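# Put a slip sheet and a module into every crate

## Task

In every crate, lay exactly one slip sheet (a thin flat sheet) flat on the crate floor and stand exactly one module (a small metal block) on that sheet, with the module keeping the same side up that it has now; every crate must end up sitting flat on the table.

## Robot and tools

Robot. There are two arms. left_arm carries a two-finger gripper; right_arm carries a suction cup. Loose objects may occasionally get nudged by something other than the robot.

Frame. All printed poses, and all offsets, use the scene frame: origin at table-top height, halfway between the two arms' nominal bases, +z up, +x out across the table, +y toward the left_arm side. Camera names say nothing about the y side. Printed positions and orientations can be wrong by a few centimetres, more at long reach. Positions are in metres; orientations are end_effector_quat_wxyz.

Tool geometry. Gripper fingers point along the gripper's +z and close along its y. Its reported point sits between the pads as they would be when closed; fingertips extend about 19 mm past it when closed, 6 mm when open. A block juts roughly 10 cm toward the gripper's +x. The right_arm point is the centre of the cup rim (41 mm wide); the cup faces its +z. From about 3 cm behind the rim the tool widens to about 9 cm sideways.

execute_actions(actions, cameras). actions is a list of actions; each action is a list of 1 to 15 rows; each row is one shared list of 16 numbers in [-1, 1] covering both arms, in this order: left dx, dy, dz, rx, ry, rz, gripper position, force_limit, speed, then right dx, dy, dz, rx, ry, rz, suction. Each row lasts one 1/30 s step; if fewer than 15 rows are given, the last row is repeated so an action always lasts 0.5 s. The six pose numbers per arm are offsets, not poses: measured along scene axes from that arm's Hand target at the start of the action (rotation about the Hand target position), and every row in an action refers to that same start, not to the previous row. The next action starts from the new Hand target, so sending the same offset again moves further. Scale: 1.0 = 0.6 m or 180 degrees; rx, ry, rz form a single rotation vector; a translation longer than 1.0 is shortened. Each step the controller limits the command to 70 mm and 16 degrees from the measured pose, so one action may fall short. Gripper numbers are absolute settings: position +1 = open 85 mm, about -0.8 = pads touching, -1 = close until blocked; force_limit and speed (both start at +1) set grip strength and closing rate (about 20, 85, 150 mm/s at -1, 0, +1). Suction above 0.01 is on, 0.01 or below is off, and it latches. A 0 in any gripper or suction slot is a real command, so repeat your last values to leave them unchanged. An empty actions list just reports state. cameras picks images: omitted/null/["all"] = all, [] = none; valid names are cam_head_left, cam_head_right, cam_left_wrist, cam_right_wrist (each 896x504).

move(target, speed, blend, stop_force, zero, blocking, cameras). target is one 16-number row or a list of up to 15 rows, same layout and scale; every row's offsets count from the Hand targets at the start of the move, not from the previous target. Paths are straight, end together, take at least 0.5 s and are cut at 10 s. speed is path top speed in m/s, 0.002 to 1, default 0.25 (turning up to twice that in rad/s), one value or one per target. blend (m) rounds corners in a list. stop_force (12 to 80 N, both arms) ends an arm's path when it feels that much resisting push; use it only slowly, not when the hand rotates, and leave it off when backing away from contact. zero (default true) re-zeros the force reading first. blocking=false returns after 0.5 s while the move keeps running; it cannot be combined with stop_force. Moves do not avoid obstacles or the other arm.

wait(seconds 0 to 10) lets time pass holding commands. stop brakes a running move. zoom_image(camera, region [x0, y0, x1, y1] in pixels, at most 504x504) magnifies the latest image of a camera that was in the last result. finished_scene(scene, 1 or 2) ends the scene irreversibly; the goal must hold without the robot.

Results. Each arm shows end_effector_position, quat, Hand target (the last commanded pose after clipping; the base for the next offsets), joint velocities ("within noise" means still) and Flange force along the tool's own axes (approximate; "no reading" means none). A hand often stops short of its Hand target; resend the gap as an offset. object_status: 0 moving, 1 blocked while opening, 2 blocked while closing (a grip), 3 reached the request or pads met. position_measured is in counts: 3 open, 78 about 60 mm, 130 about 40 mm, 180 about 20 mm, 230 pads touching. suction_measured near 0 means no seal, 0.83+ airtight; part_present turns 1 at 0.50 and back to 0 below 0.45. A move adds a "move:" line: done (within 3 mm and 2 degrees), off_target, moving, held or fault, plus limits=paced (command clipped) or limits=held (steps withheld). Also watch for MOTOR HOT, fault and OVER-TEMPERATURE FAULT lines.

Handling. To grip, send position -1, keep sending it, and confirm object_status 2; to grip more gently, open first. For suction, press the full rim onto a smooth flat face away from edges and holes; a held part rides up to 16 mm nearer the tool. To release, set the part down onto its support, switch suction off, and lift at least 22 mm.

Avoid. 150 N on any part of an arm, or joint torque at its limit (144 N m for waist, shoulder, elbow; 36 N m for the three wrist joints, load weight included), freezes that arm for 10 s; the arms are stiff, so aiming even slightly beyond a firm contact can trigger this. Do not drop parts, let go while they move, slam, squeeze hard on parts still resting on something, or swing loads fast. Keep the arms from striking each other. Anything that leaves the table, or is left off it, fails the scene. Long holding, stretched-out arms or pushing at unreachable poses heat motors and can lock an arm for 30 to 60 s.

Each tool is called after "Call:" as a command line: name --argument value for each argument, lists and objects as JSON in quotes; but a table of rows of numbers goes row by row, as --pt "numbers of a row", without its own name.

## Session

Call:
execute_actions --actions '[]'

Scene clock: 0.00 s.
left_arm: end_effector_position=(+0.4906, +0.0801, +0.2090) position_measured=3 object_status=3 end_effector_quat_wxyz=(-0.254, -0.488, +0.835, -0.026) | right_arm: end_effector_position=(+0.7339, +0.0055, +0.1416) suction_measured=0.00 part_present=0 end_effector_quat_wxyz=(-0.467, +0.742, -0.475, -0.074)
Joint positions: left_arm=[-0.217 0.684 0.454 0.391 -1.682 1.278] | right_arm=[0.293 0.891 0.222 1.717 0.684 -0.355]
Joint velocities: within noise
Flange force (N): no reading
Hand target: left_arm +0.4906, +0.0801, +0.2090; -0.254, -0.488, +0.835, -0.026 | right_arm +0.7339, +0.0055, +0.1416; -0.467, +0.742, -0.475, -0.074

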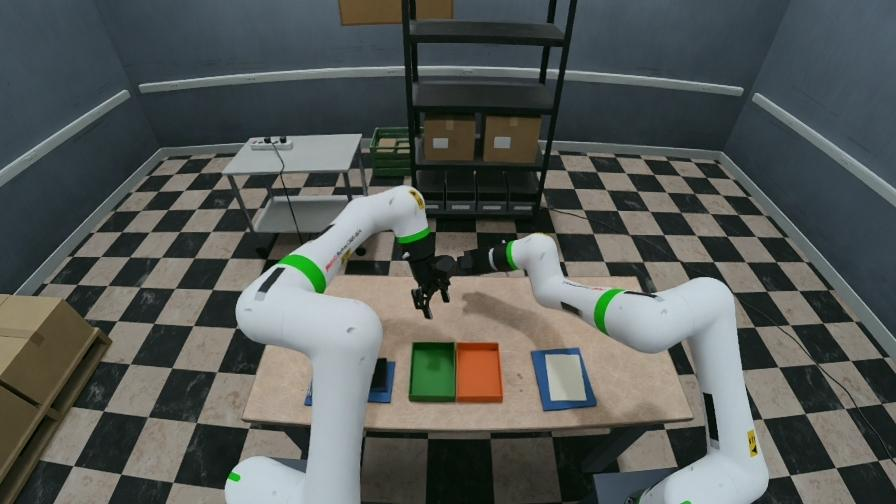

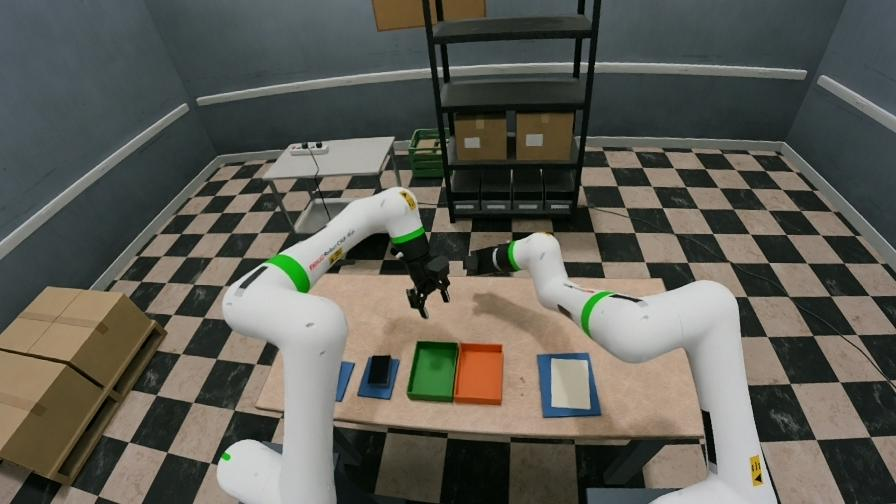

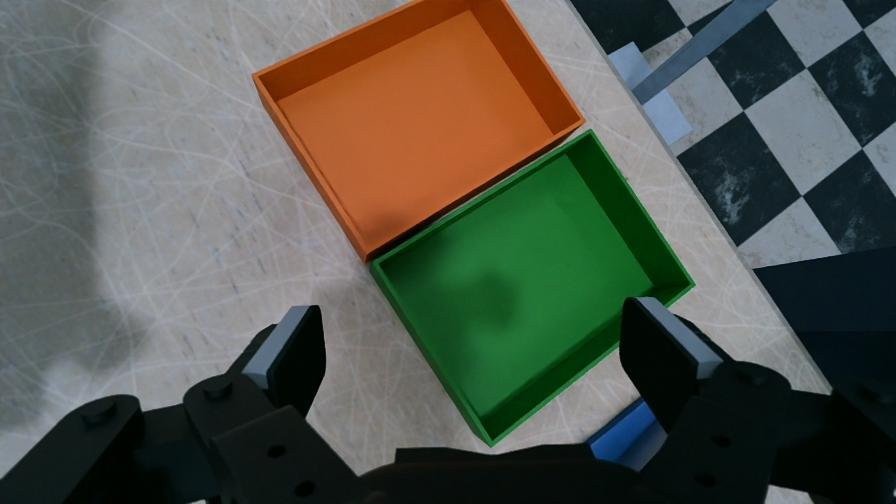

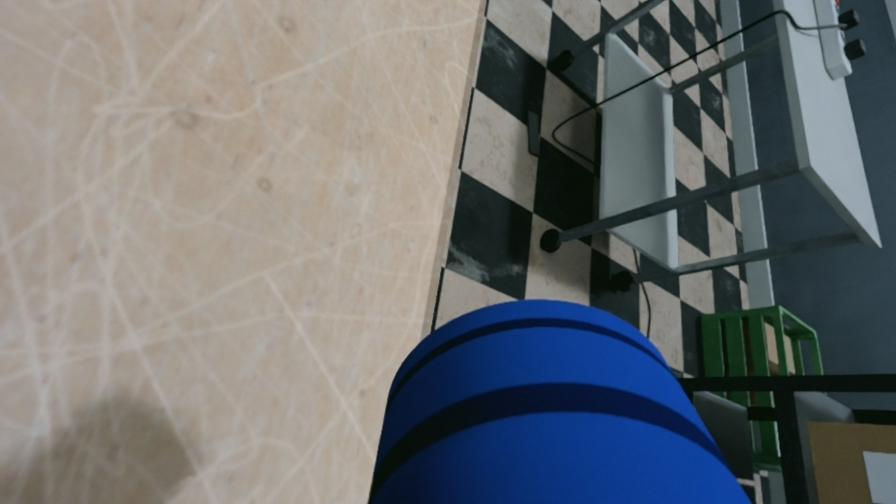

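Call:
move --target '[-0.2093,0.4415,0.3517,0.0175,-0.171,-0.329,1,-0.5,-0.5,-0.29,-0.5425,0.33,-0.0575,0.3637,-0.5775,-1]'

Scene clock: 9.97 s.
left_arm: end_effector_position=(+0.3649, +0.3450, +0.4200) position_measured=3 object_status=3 end_effector_quat_wxyz=(-0.001, +0.000, +1.000, +0.000) | right_arm: end_effector_position=(+0.5598, -0.3200, +0.3396) suction_measured=0.00 part_present=0 end_effector_quat_wxyz=(+0.000, +0.000, +1.000, +0.000)
Joint positions: left_arm=[0.081 -0.078 0.184 -0.001 -1.834 -0.054] | right_arm=[0.002 0.501 0.648 3.141 1.717 -3.162]
Joint velocities: within noise
Flange force (N): left_arm=[-1.5 0.5 -1.1] | right_arm=[2.2 1.4 -4.2]
Hand target: left_arm +0.3650, +0.3450, +0.4201; +0.000, +0.000, +1.000, +0.000 | right_arm +0.5599, -0.3200, +0.3396; +0.000, +0.000, +1.000, +0.000
Off the commanded pose: left_arm 0.000 m, 0 deg | right_arm 0.000 m, 0 deg.
move: done

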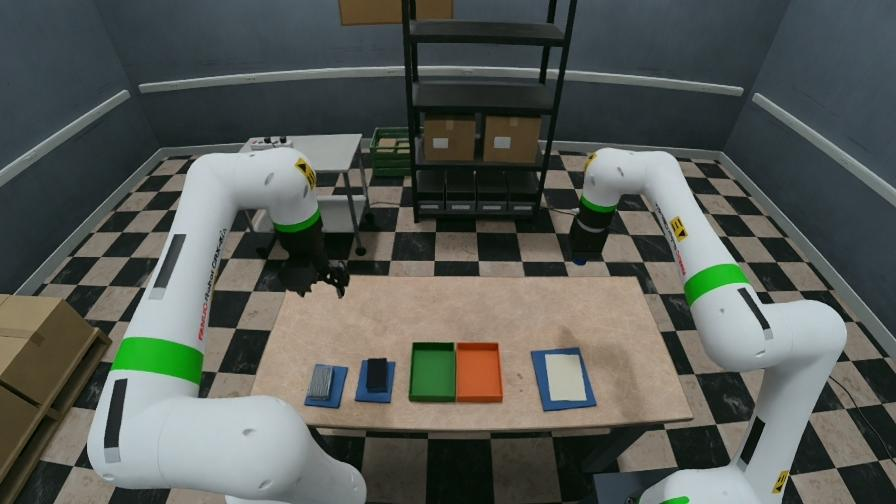

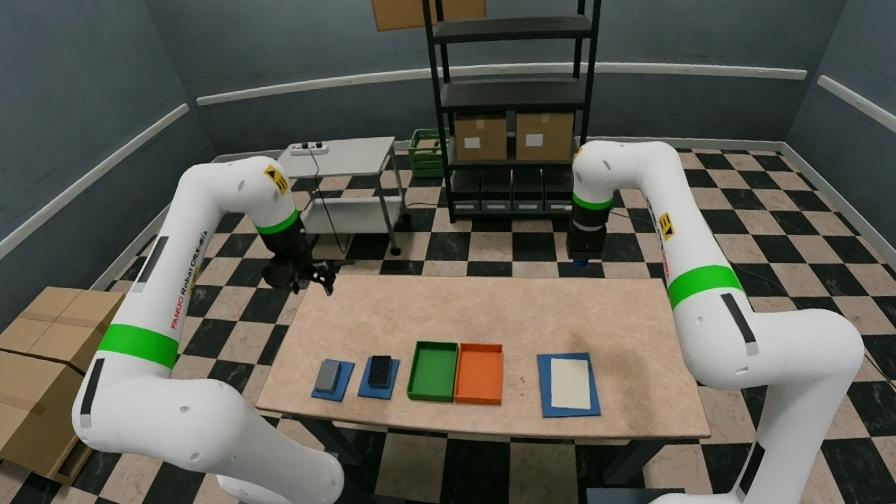

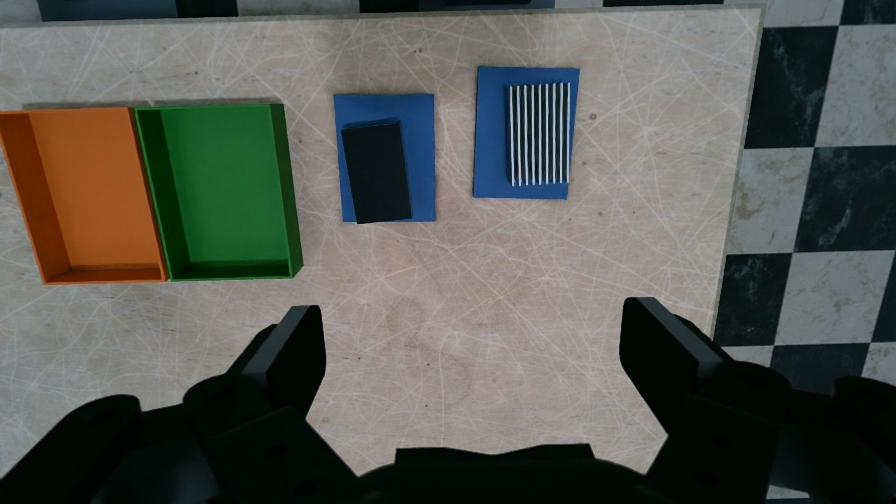

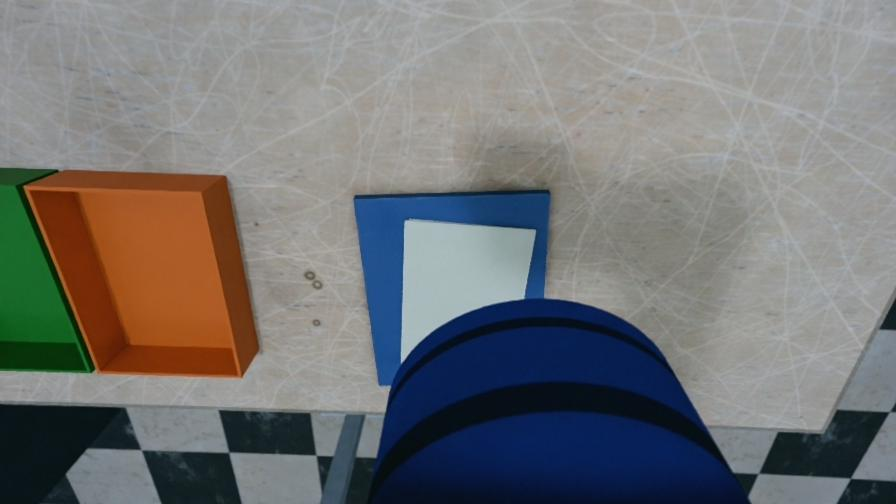

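Call:
move --pt "0.0167 -0.133 -0.25 0 0 0.0244 1 -0.3 -0.5 -0.15 0.14 0 0 0 0.5 -1" --pt "0.0167 -0.133 -0.54 0 0 0.0244 1 -0.3 -0.5 -0.38 0.283 0 0 0 1 -1" --speed 0.5

Scene clock: 37.97 s.
left_arm: end_effector_position=(+0.3750, +0.2652, +0.0961) position_measured=3 object_status=3 end_effector_quat_wxyz=(+0.000, -0.038, +0.999, +0.000) | right_arm: end_effector_position=(+0.3319, -0.1502, +0.3396) suction_measured=0.00 part_present=0 end_effector_quat_wxyz=(+0.000, +1.000, +0.000, +0.000)
Joint positions: left_arm=[-0.116 0.117 -0.396 0 -1.059 0.22] | right_arm=[0.393 0.132 0.169 3.142 1.608 -0.411]
Joint velocities: within noise
Flange force (N): left_arm=[0.3 0.5 -0.2] | right_arm=[-1.6 -0.4 -4.0]
Hand target: left_arm +0.3750, +0.2652, +0.0961; +0.000, -0.038, +0.999, +0.000 | right_arm +0.3319, -0.1502, +0.3396; +0.000, +1.000, +0.000, +0.000
Off the commanded pose: left_arm 0.000 m, 0 deg | right_arm 0.000 m, 0 deg.
move: done

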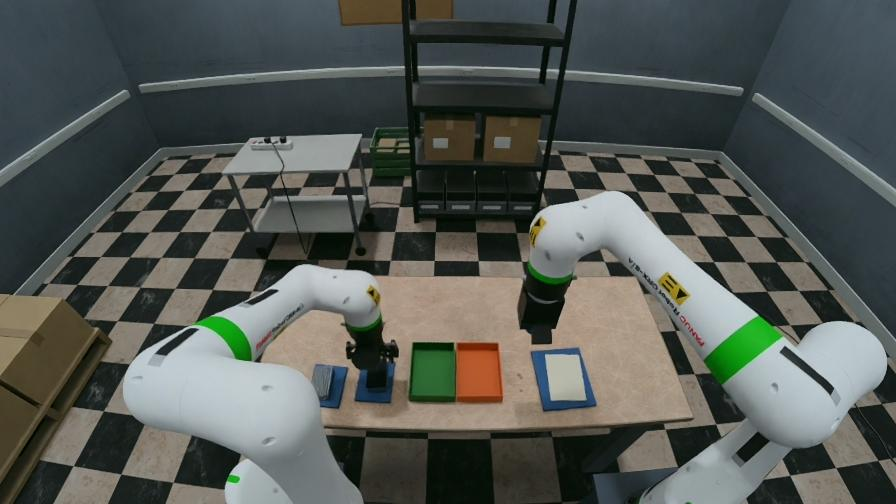

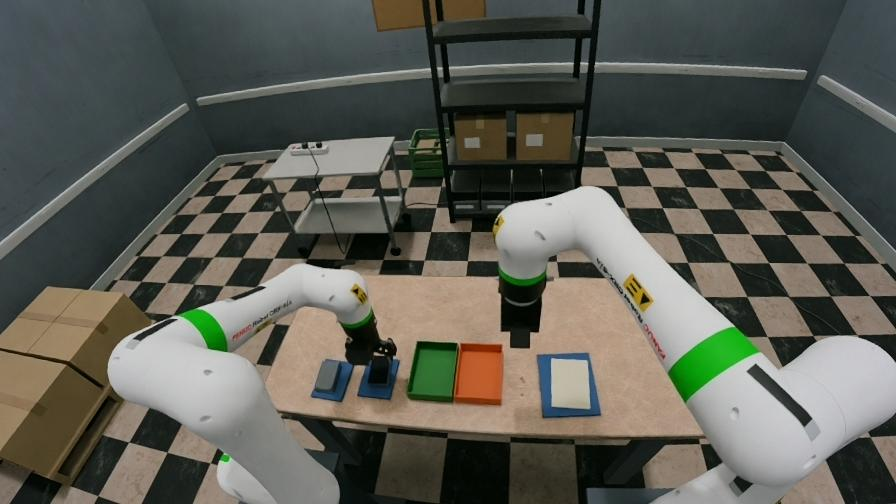

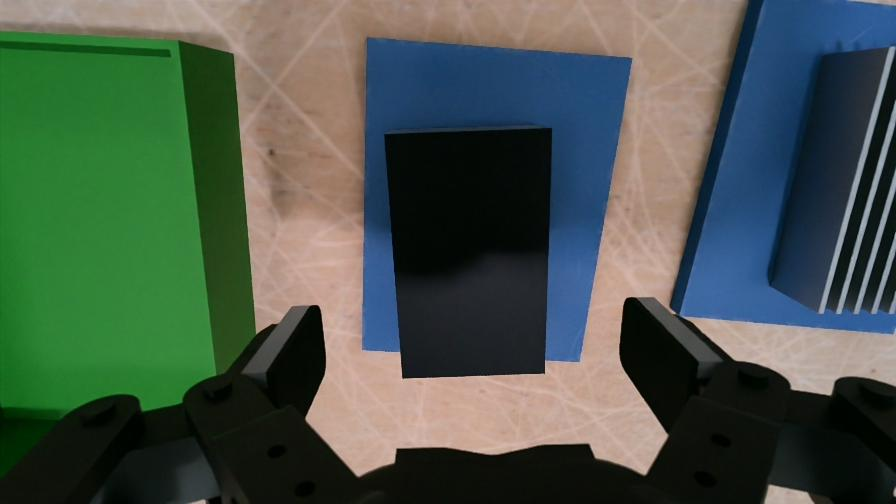

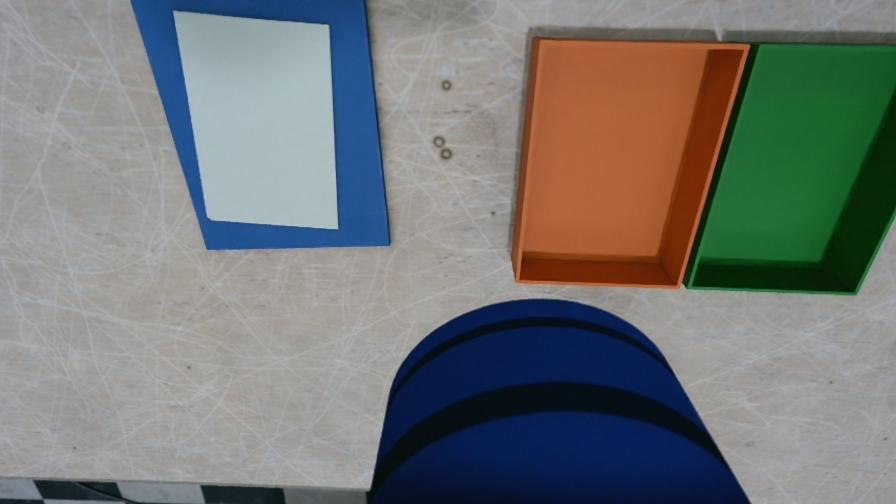

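Call:
zoom_image --camera "cam_head_left" --region '[520, 330, 620, 420]'

Call:
zoom_image --camera "cam_head_left" --region '[400, 330, 520, 415]'

Call:
zoom_image --camera "cam_right_wrist" --region '[500, 0, 896, 310]'

Scaled by 5.040 from the camera's 896x504 image, which has a finer 1280x720 frame.

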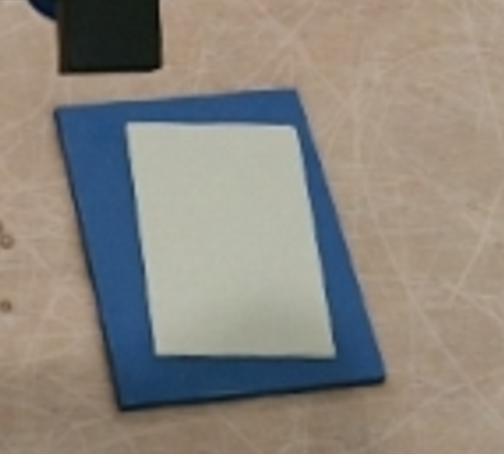

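Scaled by 4.200 from the camera's 896x504 image, which has a finer 1280x720 frame.

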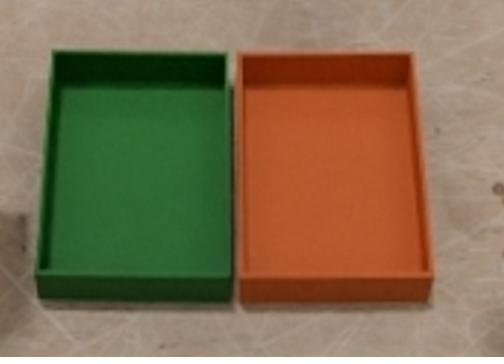

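Scaled by 1.273 from the camera's 896x504 image, which has a finer 1280x720 frame.

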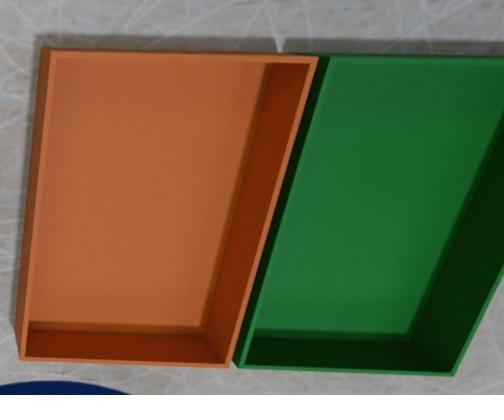

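Call:
move --target '[-0.0042,0.0028,-0.1133,0,0,0.004,1,-0.3,-0.5,0.1035,-0.2763,-0.3827,0,0,0,-1]' --speed 0.2

Call:
zoom_image --camera "cam_head_left" --region '[520, 330, 620, 420]'

Scene clock: 63.23 s.
left_arm: end_effector_position=(+0.3725, +0.2669, +0.0281) position_measured=3 object_status=3 end_effector_quat_wxyz=(+0.000, -0.045, +0.999, +0.000) | right_arm: end_effector_position=(+0.3940, -0.3159, +0.1101) suction_measured=0.00 part_present=0 end_effector_quat_wxyz=(+0.000, +1.000, +0.000, +0.000)
Joint positions: left_arm=[-0.113 0.213 -0.473 0 -0.885 0.229] | right_arm=[0.018 0.204 -0.304 3.142 1.064 -0.036]
Joint velocities: within noise
Flange force (N): left_arm=[0.2 0.6 -1.4] | right_arm=[-1.5 -1.8 -5.3]
Hand target: left_arm +0.3725, +0.2669, +0.0281; +0.000, -0.045, +0.999, +0.000 | right_arm +0.3940, -0.3159, +0.1100; +0.000, +1.000, +0.000, +0.000
Off the commanded pose: left_arm 0.000 m, 0 deg | right_arm 0.000 m, 0 deg.
move: done

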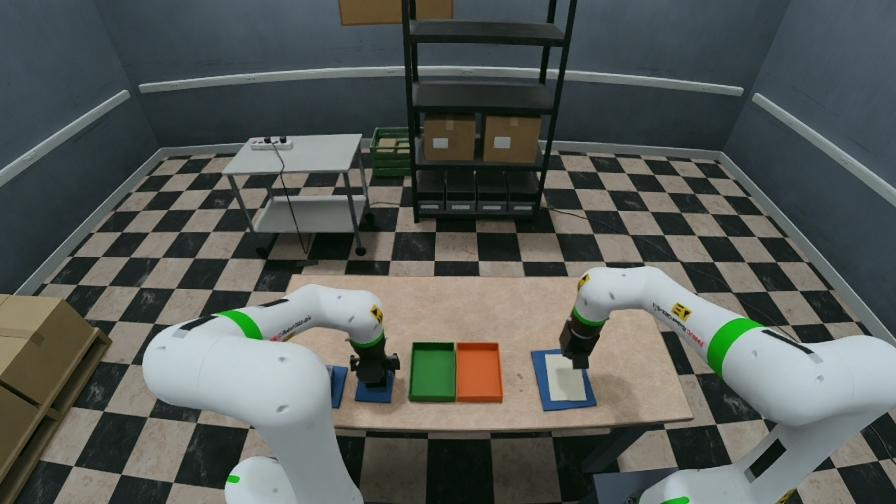

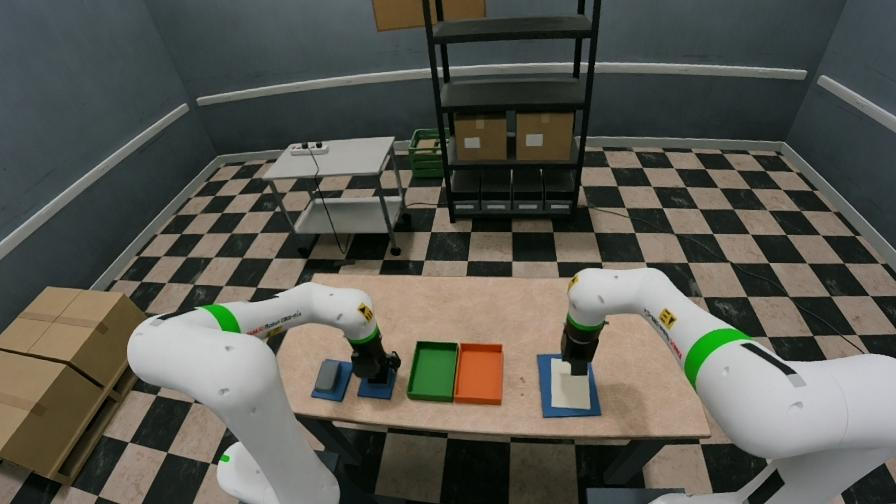

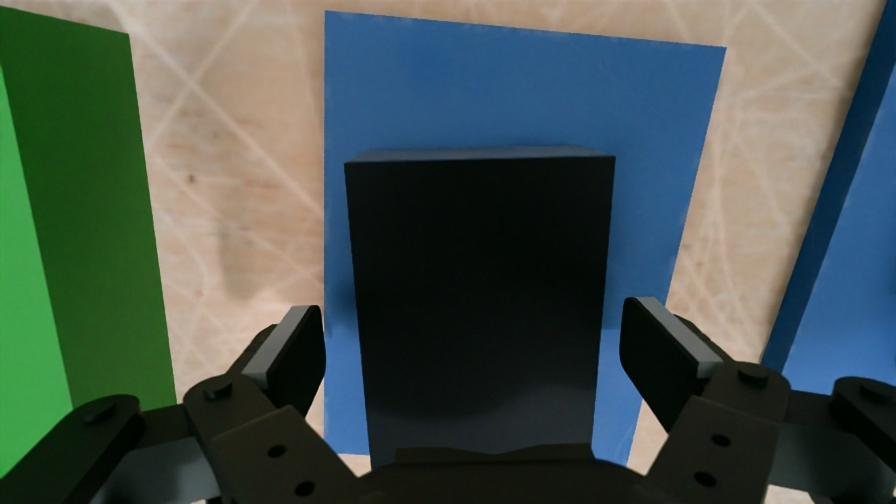

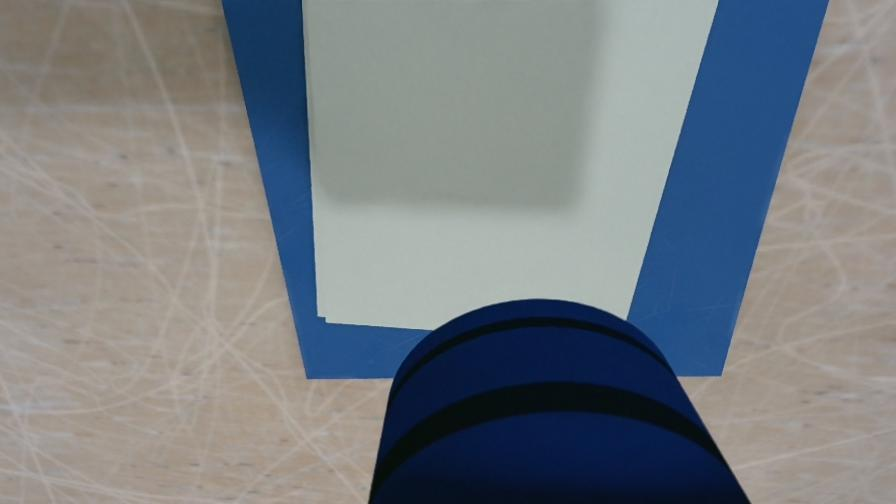

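Scaled by 5.040 from the camera's 896x504 image, which has a finer 1280x720 frame.

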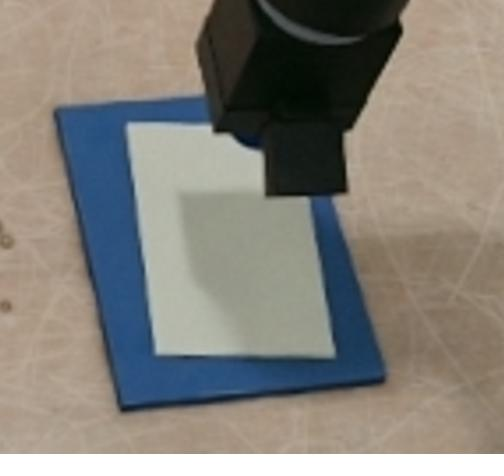

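Call:
move --target '[0,0,0,0,0,0,1,-0.3,-0.5,0,0,-0.105,0,0,0,-1]' --speed 0.12 --cameras '["cam_head_left","cam_right_wrist"]'

Call:
zoom_image --camera "cam_head_left" --region '[520, 330, 620, 420]'

Scene clock: 74.30 s.
left_arm: end_effector_position=(+0.3725, +0.2669, +0.0281) position_measured=3 object_status=3 end_effector_quat_wxyz=(+0.000, -0.045, +0.999, +0.000) | right_arm: end_effector_position=(+0.3940, -0.3160, +0.0470) suction_measured=0.00 part_present=0 end_effector_quat_wxyz=(+0.000, +1.000, +0.000, +0.000)
Joint positions: left_arm=[-0.113 0.213 -0.473 0 -0.885 0.229] | right_arm=[0.018 0.293 -0.365 3.142 0.913 -0.036]
Joint velocities: within noise
Flange force (N): left_arm=[0.0 0.3 -0.5] | right_arm=[-1.9 -1.2 -5.3]
Hand target: left_arm +0.3725, +0.2669, +0.0281; +0.000, -0.045, +0.999, +0.000 | right_arm +0.3940, -0.3159, +0.0470; +0.000, +1.000, +0.000, +0.000
Off the commanded pose: left_arm 0.000 m, 0 deg | right_arm 0.000 m, 0 deg.
move: done
Images, in order (width x height): cam_head_left 896x504, cam_right_wrist 896x504.

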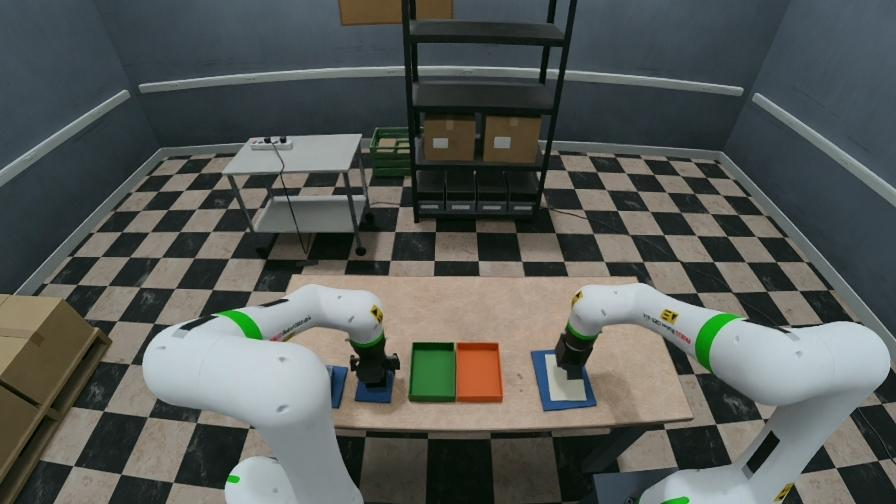

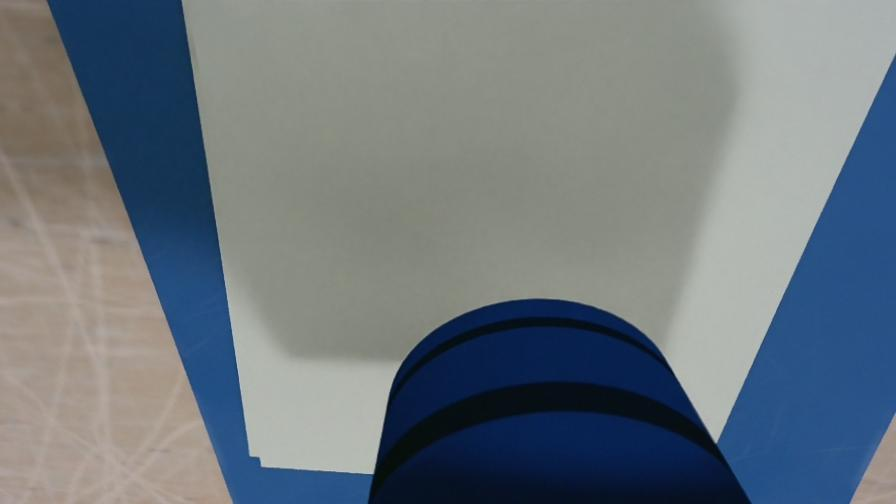

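Scaled by 5.040 from the camera's 896x504 image, which has a finer 1280x720 frame.

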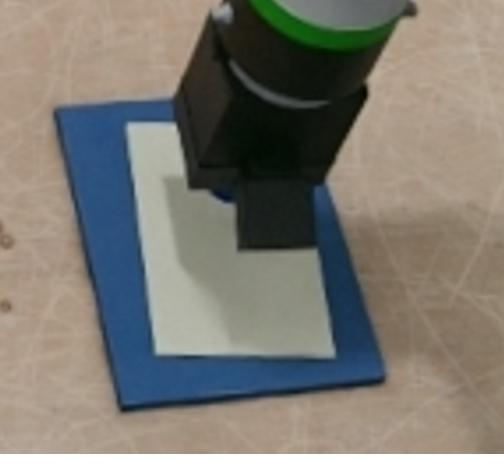

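Call:
move --target '[0,0,0,0,0,0,1,-0.3,-0.5,0,0,-0.05,0,0,0,-1]' --speed 0.08 --cameras '["cam_head_left","cam_right_wrist"]'

Call:
zoom_image --camera "cam_head_left" --region '[520, 330, 620, 420]'

Scene clock: 77.10 s.
left_arm: end_effector_position=(+0.3725, +0.2669, +0.0281) position_measured=3 object_status=3 end_effector_quat_wxyz=(+0.000, -0.045, +0.999, +0.000) | right_arm: end_effector_position=(+0.3940, -0.3159, +0.0171) suction_measured=0.00 part_present=0 end_effector_quat_wxyz=(+0.000, +1.000, +0.000, +0.000)
Joint positions: left_arm=[-0.113 0.213 -0.473 0 -0.885 0.229] | right_arm=[0.018 0.343 -0.385 3.142 0.842 -0.036]
Joint velocities: within noise
Flange force (N): left_arm=[-0.3 0.5 -1.0] | right_arm=[-1.6 -1.2 -4.9]
Hand target: left_arm +0.3725, +0.2669, +0.0281; +0.000, -0.045, +0.999, +0.000 | right_arm +0.3940, -0.3159, +0.0170; +0.000, +1.000, +0.000, +0.000
Off the commanded pose: left_arm 0.000 m, 0 deg | right_arm 0.000 m, 0 deg.
move: done
Images, in order (width x height): cam_head_left 896x504, cam_right_wrist 896x504.

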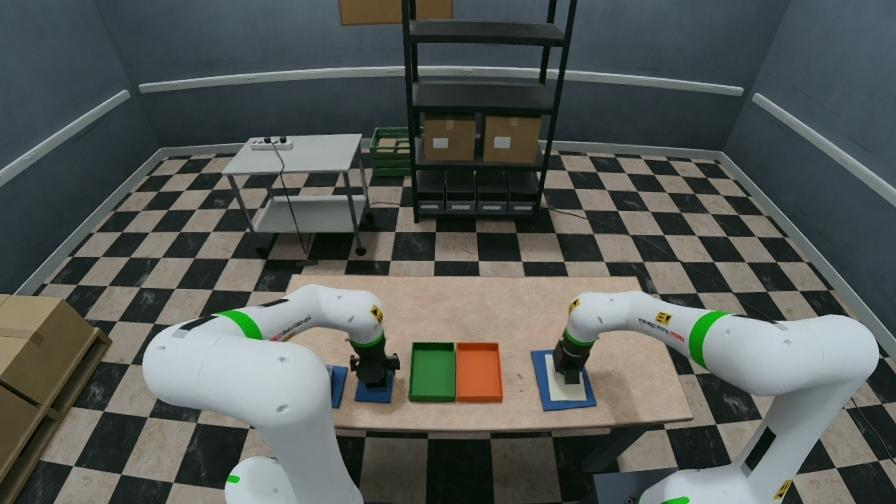

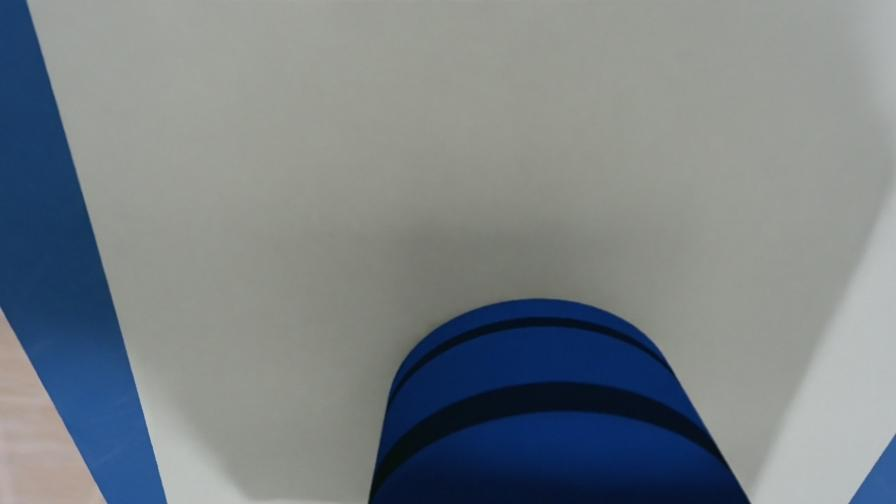

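Scaled by 5.040 from the camera's 896x504 image, which has a finer 1280x720 frame.

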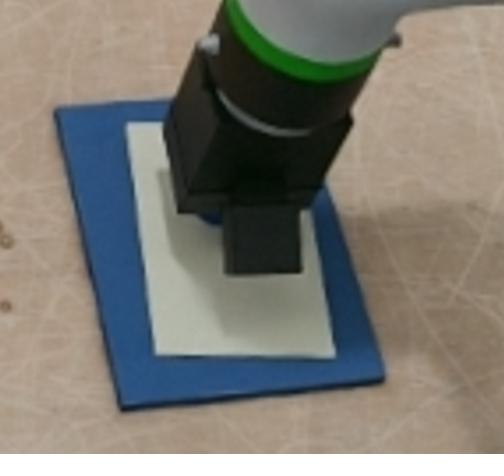

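Call:
move --target '[0,0,0,0,0,0,1,-0.3,-0.5,0,-0.002,-0.0237,0,0,0,1]' --speed 0.02 --stop_force 12 --cameras '[]'

Call:
wait --seconds 0.5 --cameras '[]'

Call:
move --target '[0,0,0,0,0,0,1,-0.3,-0.5,0,0,0.16,0,0,0,1]' --speed 0.1 --cameras '["cam_head_left","cam_right_wrist"]'

Call:
zoom_image --camera "cam_head_left" --region '[520, 330, 620, 420]'

Scene clock: 83.17 s.
left_arm: end_effector_position=(+0.3725, +0.2669, +0.0281) position_measured=3 object_status=3 end_effector_quat_wxyz=(+0.000, -0.045, +0.999, +0.000) | right_arm: end_effector_position=(+0.3939, -0.3171, +0.0028) suction_measured=0.99 part_present=1 end_effector_quat_wxyz=(+0.000, +1.000, +0.000, +0.000)
Joint positions: left_arm=[-0.113 0.213 -0.473 0 -0.885 0.229] | right_arm=[0.016 0.368 -0.395 3.142 0.808 -0.034]
Joint velocities: within noise
Flange force (N): left_arm=[0.1 0.7 -1.0] | right_arm=[-1.6 -1.5 -5.6]
Hand target: left_arm +0.3725, +0.2669, +0.0281; +0.000, -0.045, +0.999, +0.000 | right_arm +0.3940, -0.3171, +0.0028; +0.000, +1.000, +0.000, +0.000
Off the commanded pose: left_arm 0.000 m, 0 deg | right_arm 0.000 m, 0 deg.
move: done
No camera images: "cameras" was empty.

Scene clock: 83.67 s.
left_arm: end_effector_position=(+0.3725, +0.2669, +0.0281) position_measured=3 object_status=3 end_effector_quat_wxyz=(+0.000, -0.045, +0.999, +0.000) | right_arm: end_effector_position=(+0.3939, -0.3171, +0.0028) suction_measured=0.99 part_present=1 end_effector_quat_wxyz=(+0.000, +1.000, +0.000, +0.000)
Joint positions: left_arm=[-0.113 0.213 -0.473 0 -0.885 0.229] | right_arm=[0.016 0.368 -0.395 3.142 0.808 -0.034]
Joint velocities: within noise
Flange force (N): left_arm=[0.2 0.9 -0.8] | right_arm=[-0.5 -1.9 -5.7]
Hand target: left_arm +0.3725, +0.2669, +0.0281; +0.000, -0.045, +0.999, +0.000 | right_arm +0.3940, -0.3171, +0.0028; +0.000, +1.000, +0.000, +0.000
Off the commanded pose: left_arm 0.000 m, 0 deg | right_arm 0.000 m, 0 deg.
wait: 0.50 s; at rest by 0.17 s
No camera images: "cameras" was empty.

Scene clock: 85.00 s.
left_arm: end_effector_position=(+0.3725, +0.2669, +0.0281) position_measured=3 object_status=3 end_effector_quat_wxyz=(+0.000, -0.045, +0.999, +0.000) | right_arm: end_effector_position=(+0.3940, -0.3171, +0.0988) suction_measured=0.99 part_present=1 end_effector_quat_wxyz=(+0.000, +1.000, +0.000, +0.000)
Joint positions: left_arm=[-0.113 0.213 -0.473 0 -0.885 0.229] | right_arm=[0.016 0.217 -0.317 3.142 1.037 -0.034]
Joint velocities: within noise
Flange force (N): left_arm=[0.4 0.7 -0.8] | right_arm=[-2.0 -1.3 -4.8]
Hand target: left_arm +0.3725, +0.2669, +0.0281; +0.000, -0.045, +0.999, +0.000 | right_arm +0.3940, -0.3171, +0.0988; +0.000, +1.000, +0.000, +0.000
Off the commanded pose: left_arm 0.000 m, 0 deg | right_arm 0.000 m, 0 deg.
move: done
Images, in order (width x height): cam_head_left 896x504, cam_right_wrist 896x504.

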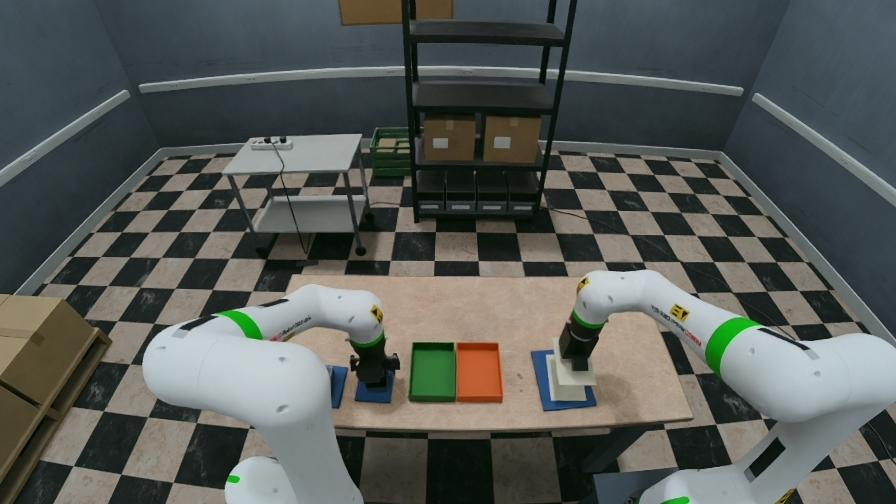

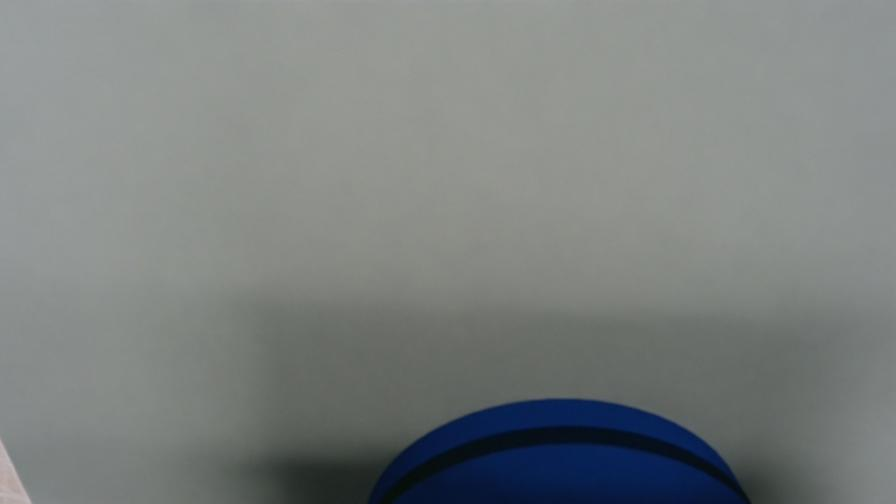

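Scaled by 5.040 from the camera's 896x504 image, which has a finer 1280x720 frame.

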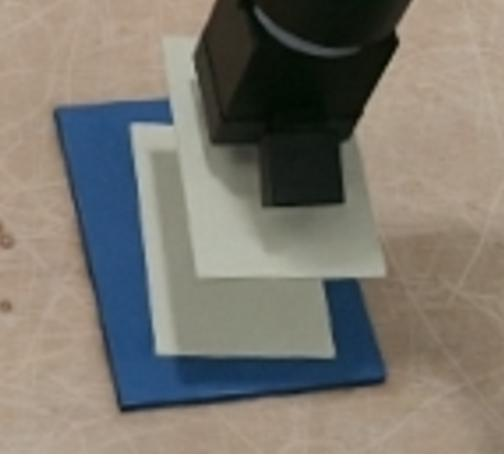

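Call:
move --target '[0,0,0,0,0,0,1,-0.3,-0.5,0.0367,0.445,0,0,0,0.011,1]' --speed 0.2 --cameras '[]'

Call:
move --target '[0,0,0,0,0,0,1,-0.3,-0.5,0,0,-0.1,0,0,0,1]' --speed 0.08 --cameras '["cam_head_left","cam_right_wrist"]'

Call:
zoom_image --camera "cam_head_left" --region '[450, 340, 515, 405]'

Scene clock: 89.17 s.
left_arm: end_effector_position=(+0.3725, +0.2669, +0.0281) position_measured=3 object_status=3 end_effector_quat_wxyz=(+0.000, -0.045, +0.999, +0.000) | right_arm: end_effector_position=(+0.4160, -0.0502, +0.0988) suction_measured=0.99 part_present=1 end_effector_quat_wxyz=(+0.000, +1.000, +0.017, +0.000)
Joint positions: left_arm=[-0.113 0.213 -0.473 0 -0.885 0.229] | right_arm=[0.488 0.563 0.169 3.142 1.176 -0.472]
Joint velocities: within noise
Flange force (N): left_arm=[-0.5 0.6 -1.0] | right_arm=[-0.8 -1.0 -4.6]
Hand target: left_arm +0.3725, +0.2669, +0.0281; +0.000, -0.045, +0.999, +0.000 | right_arm +0.4160, -0.0501, +0.0988; +0.000, +1.000, +0.017, +0.000
Off the commanded pose: left_arm 0.000 m, 0 deg | right_arm 0.000 m, 0 deg.
move: done
No camera images: "cameras" was empty.

Scene clock: 90.27 s.
left_arm: end_effector_position=(+0.3725, +0.2669, +0.0281) position_measured=3 object_status=3 end_effector_quat_wxyz=(+0.000, -0.045, +0.999, +0.000) | right_arm: end_effector_position=(+0.4160, -0.0502, +0.0388) suction_measured=0.99 part_present=1 end_effector_quat_wxyz=(+0.000, +1.000, +0.017, +0.000)
Joint positions: left_arm=[-0.113 0.213 -0.473 0 -0.885 0.229] | right_arm=[0.488 0.628 0.117 3.142 1.06 -0.472]
Joint velocities: within noise
Flange force (N): left_arm=[-0.7 0.4 -0.5] | right_arm=[-1.6 -0.5 -5.0]
Hand target: left_arm +0.3725, +0.2669, +0.0281; +0.000, -0.045, +0.999, +0.000 | right_arm +0.4160, -0.0501, +0.0388; +0.000, +1.000, +0.017, +0.000
Off the commanded pose: left_arm 0.000 m, 0 deg | right_arm 0.000 m, 0 deg.
move: done
Images, in order (width x height): cam_head_left 896x504, cam_right_wrist 896x504.

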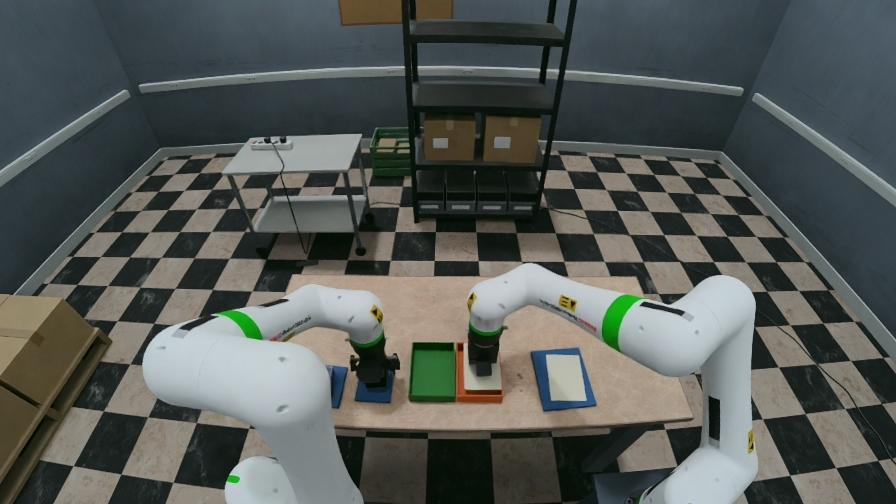

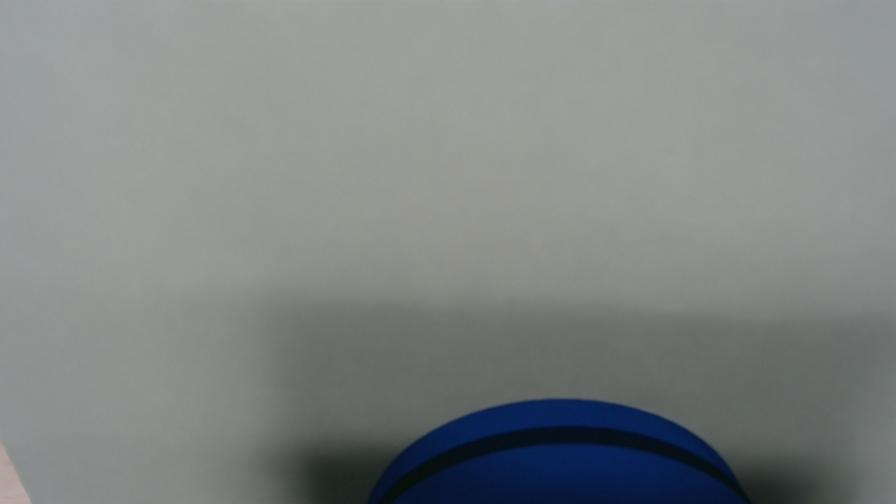

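Scaled by 7.754 from the camera's 896x504 image, which has a finer 1280x720 frame.

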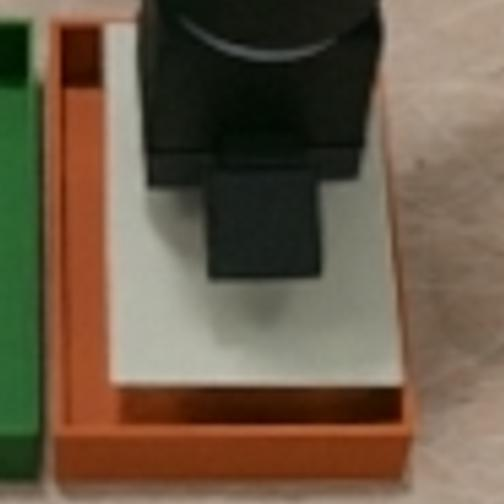

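Call:
move --target '[0,0,0,0,0,0,1,-0.3,-0.5,0,0.0117,-0.022,0,0,0,1]' --speed 0.06 --cameras '["cam_head_left"]'

Call:
zoom_image --camera "cam_head_left" --region '[450, 340, 515, 405]'

Scene clock: 98.67 s.
left_arm: end_effector_position=(+0.3725, +0.2669, +0.0281) position_measured=3 object_status=3 end_effector_quat_wxyz=(+0.000, -0.045, +0.999, +0.000) | right_arm: end_effector_position=(+0.4160, -0.0431, +0.0256) suction_measured=0.99 part_present=1 end_effector_quat_wxyz=(+0.000, +1.000, +0.017, +0.000)
Joint positions: left_arm=[-0.113 0.213 -0.473 0 -0.885 0.229] | right_arm=[0.498 0.654 0.125 3.142 1.041 -0.482]
Joint velocities: within noise
Flange force (N): left_arm=[-0.2 0.5 -0.6] | right_arm=[-1.9 0.2 -4.8]
Hand target: left_arm +0.3725, +0.2669, +0.0281; +0.000, -0.045, +0.999, +0.000 | right_arm +0.4160, -0.0431, +0.0256; +0.000, +1.000, +0.017, +0.000
Off the commanded pose: left_arm 0.000 m, 0 deg | right_arm 0.000 m, 0 deg.
move: done
Images, in order (width x height): cam_head_left 896x504.

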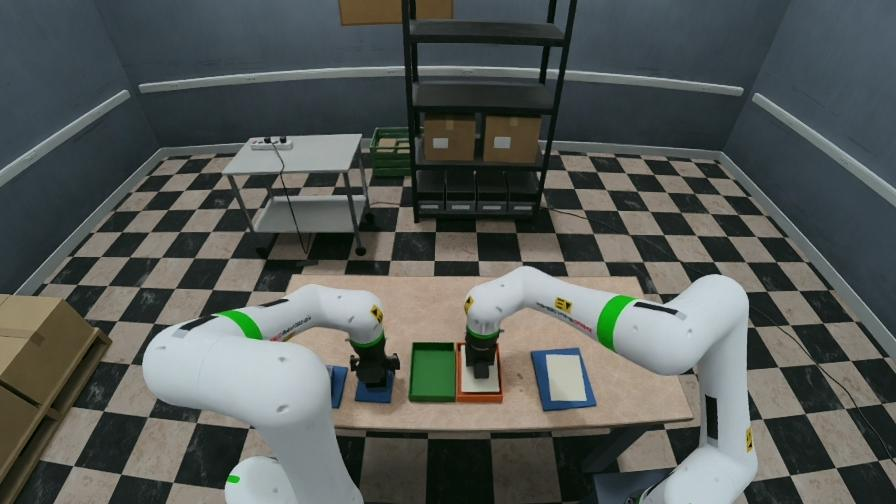

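Scaled by 7.754 from the camera's 896x504 image, which has a finer 1280x720 frame.

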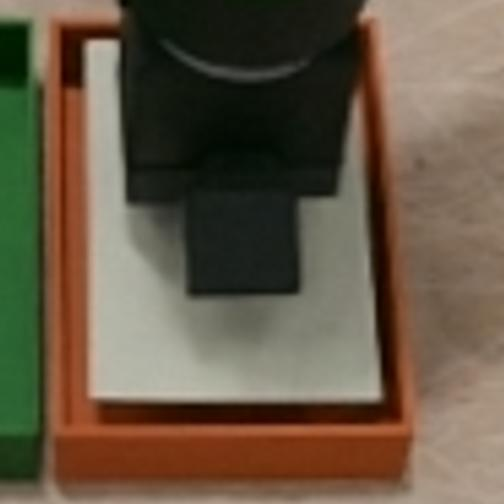

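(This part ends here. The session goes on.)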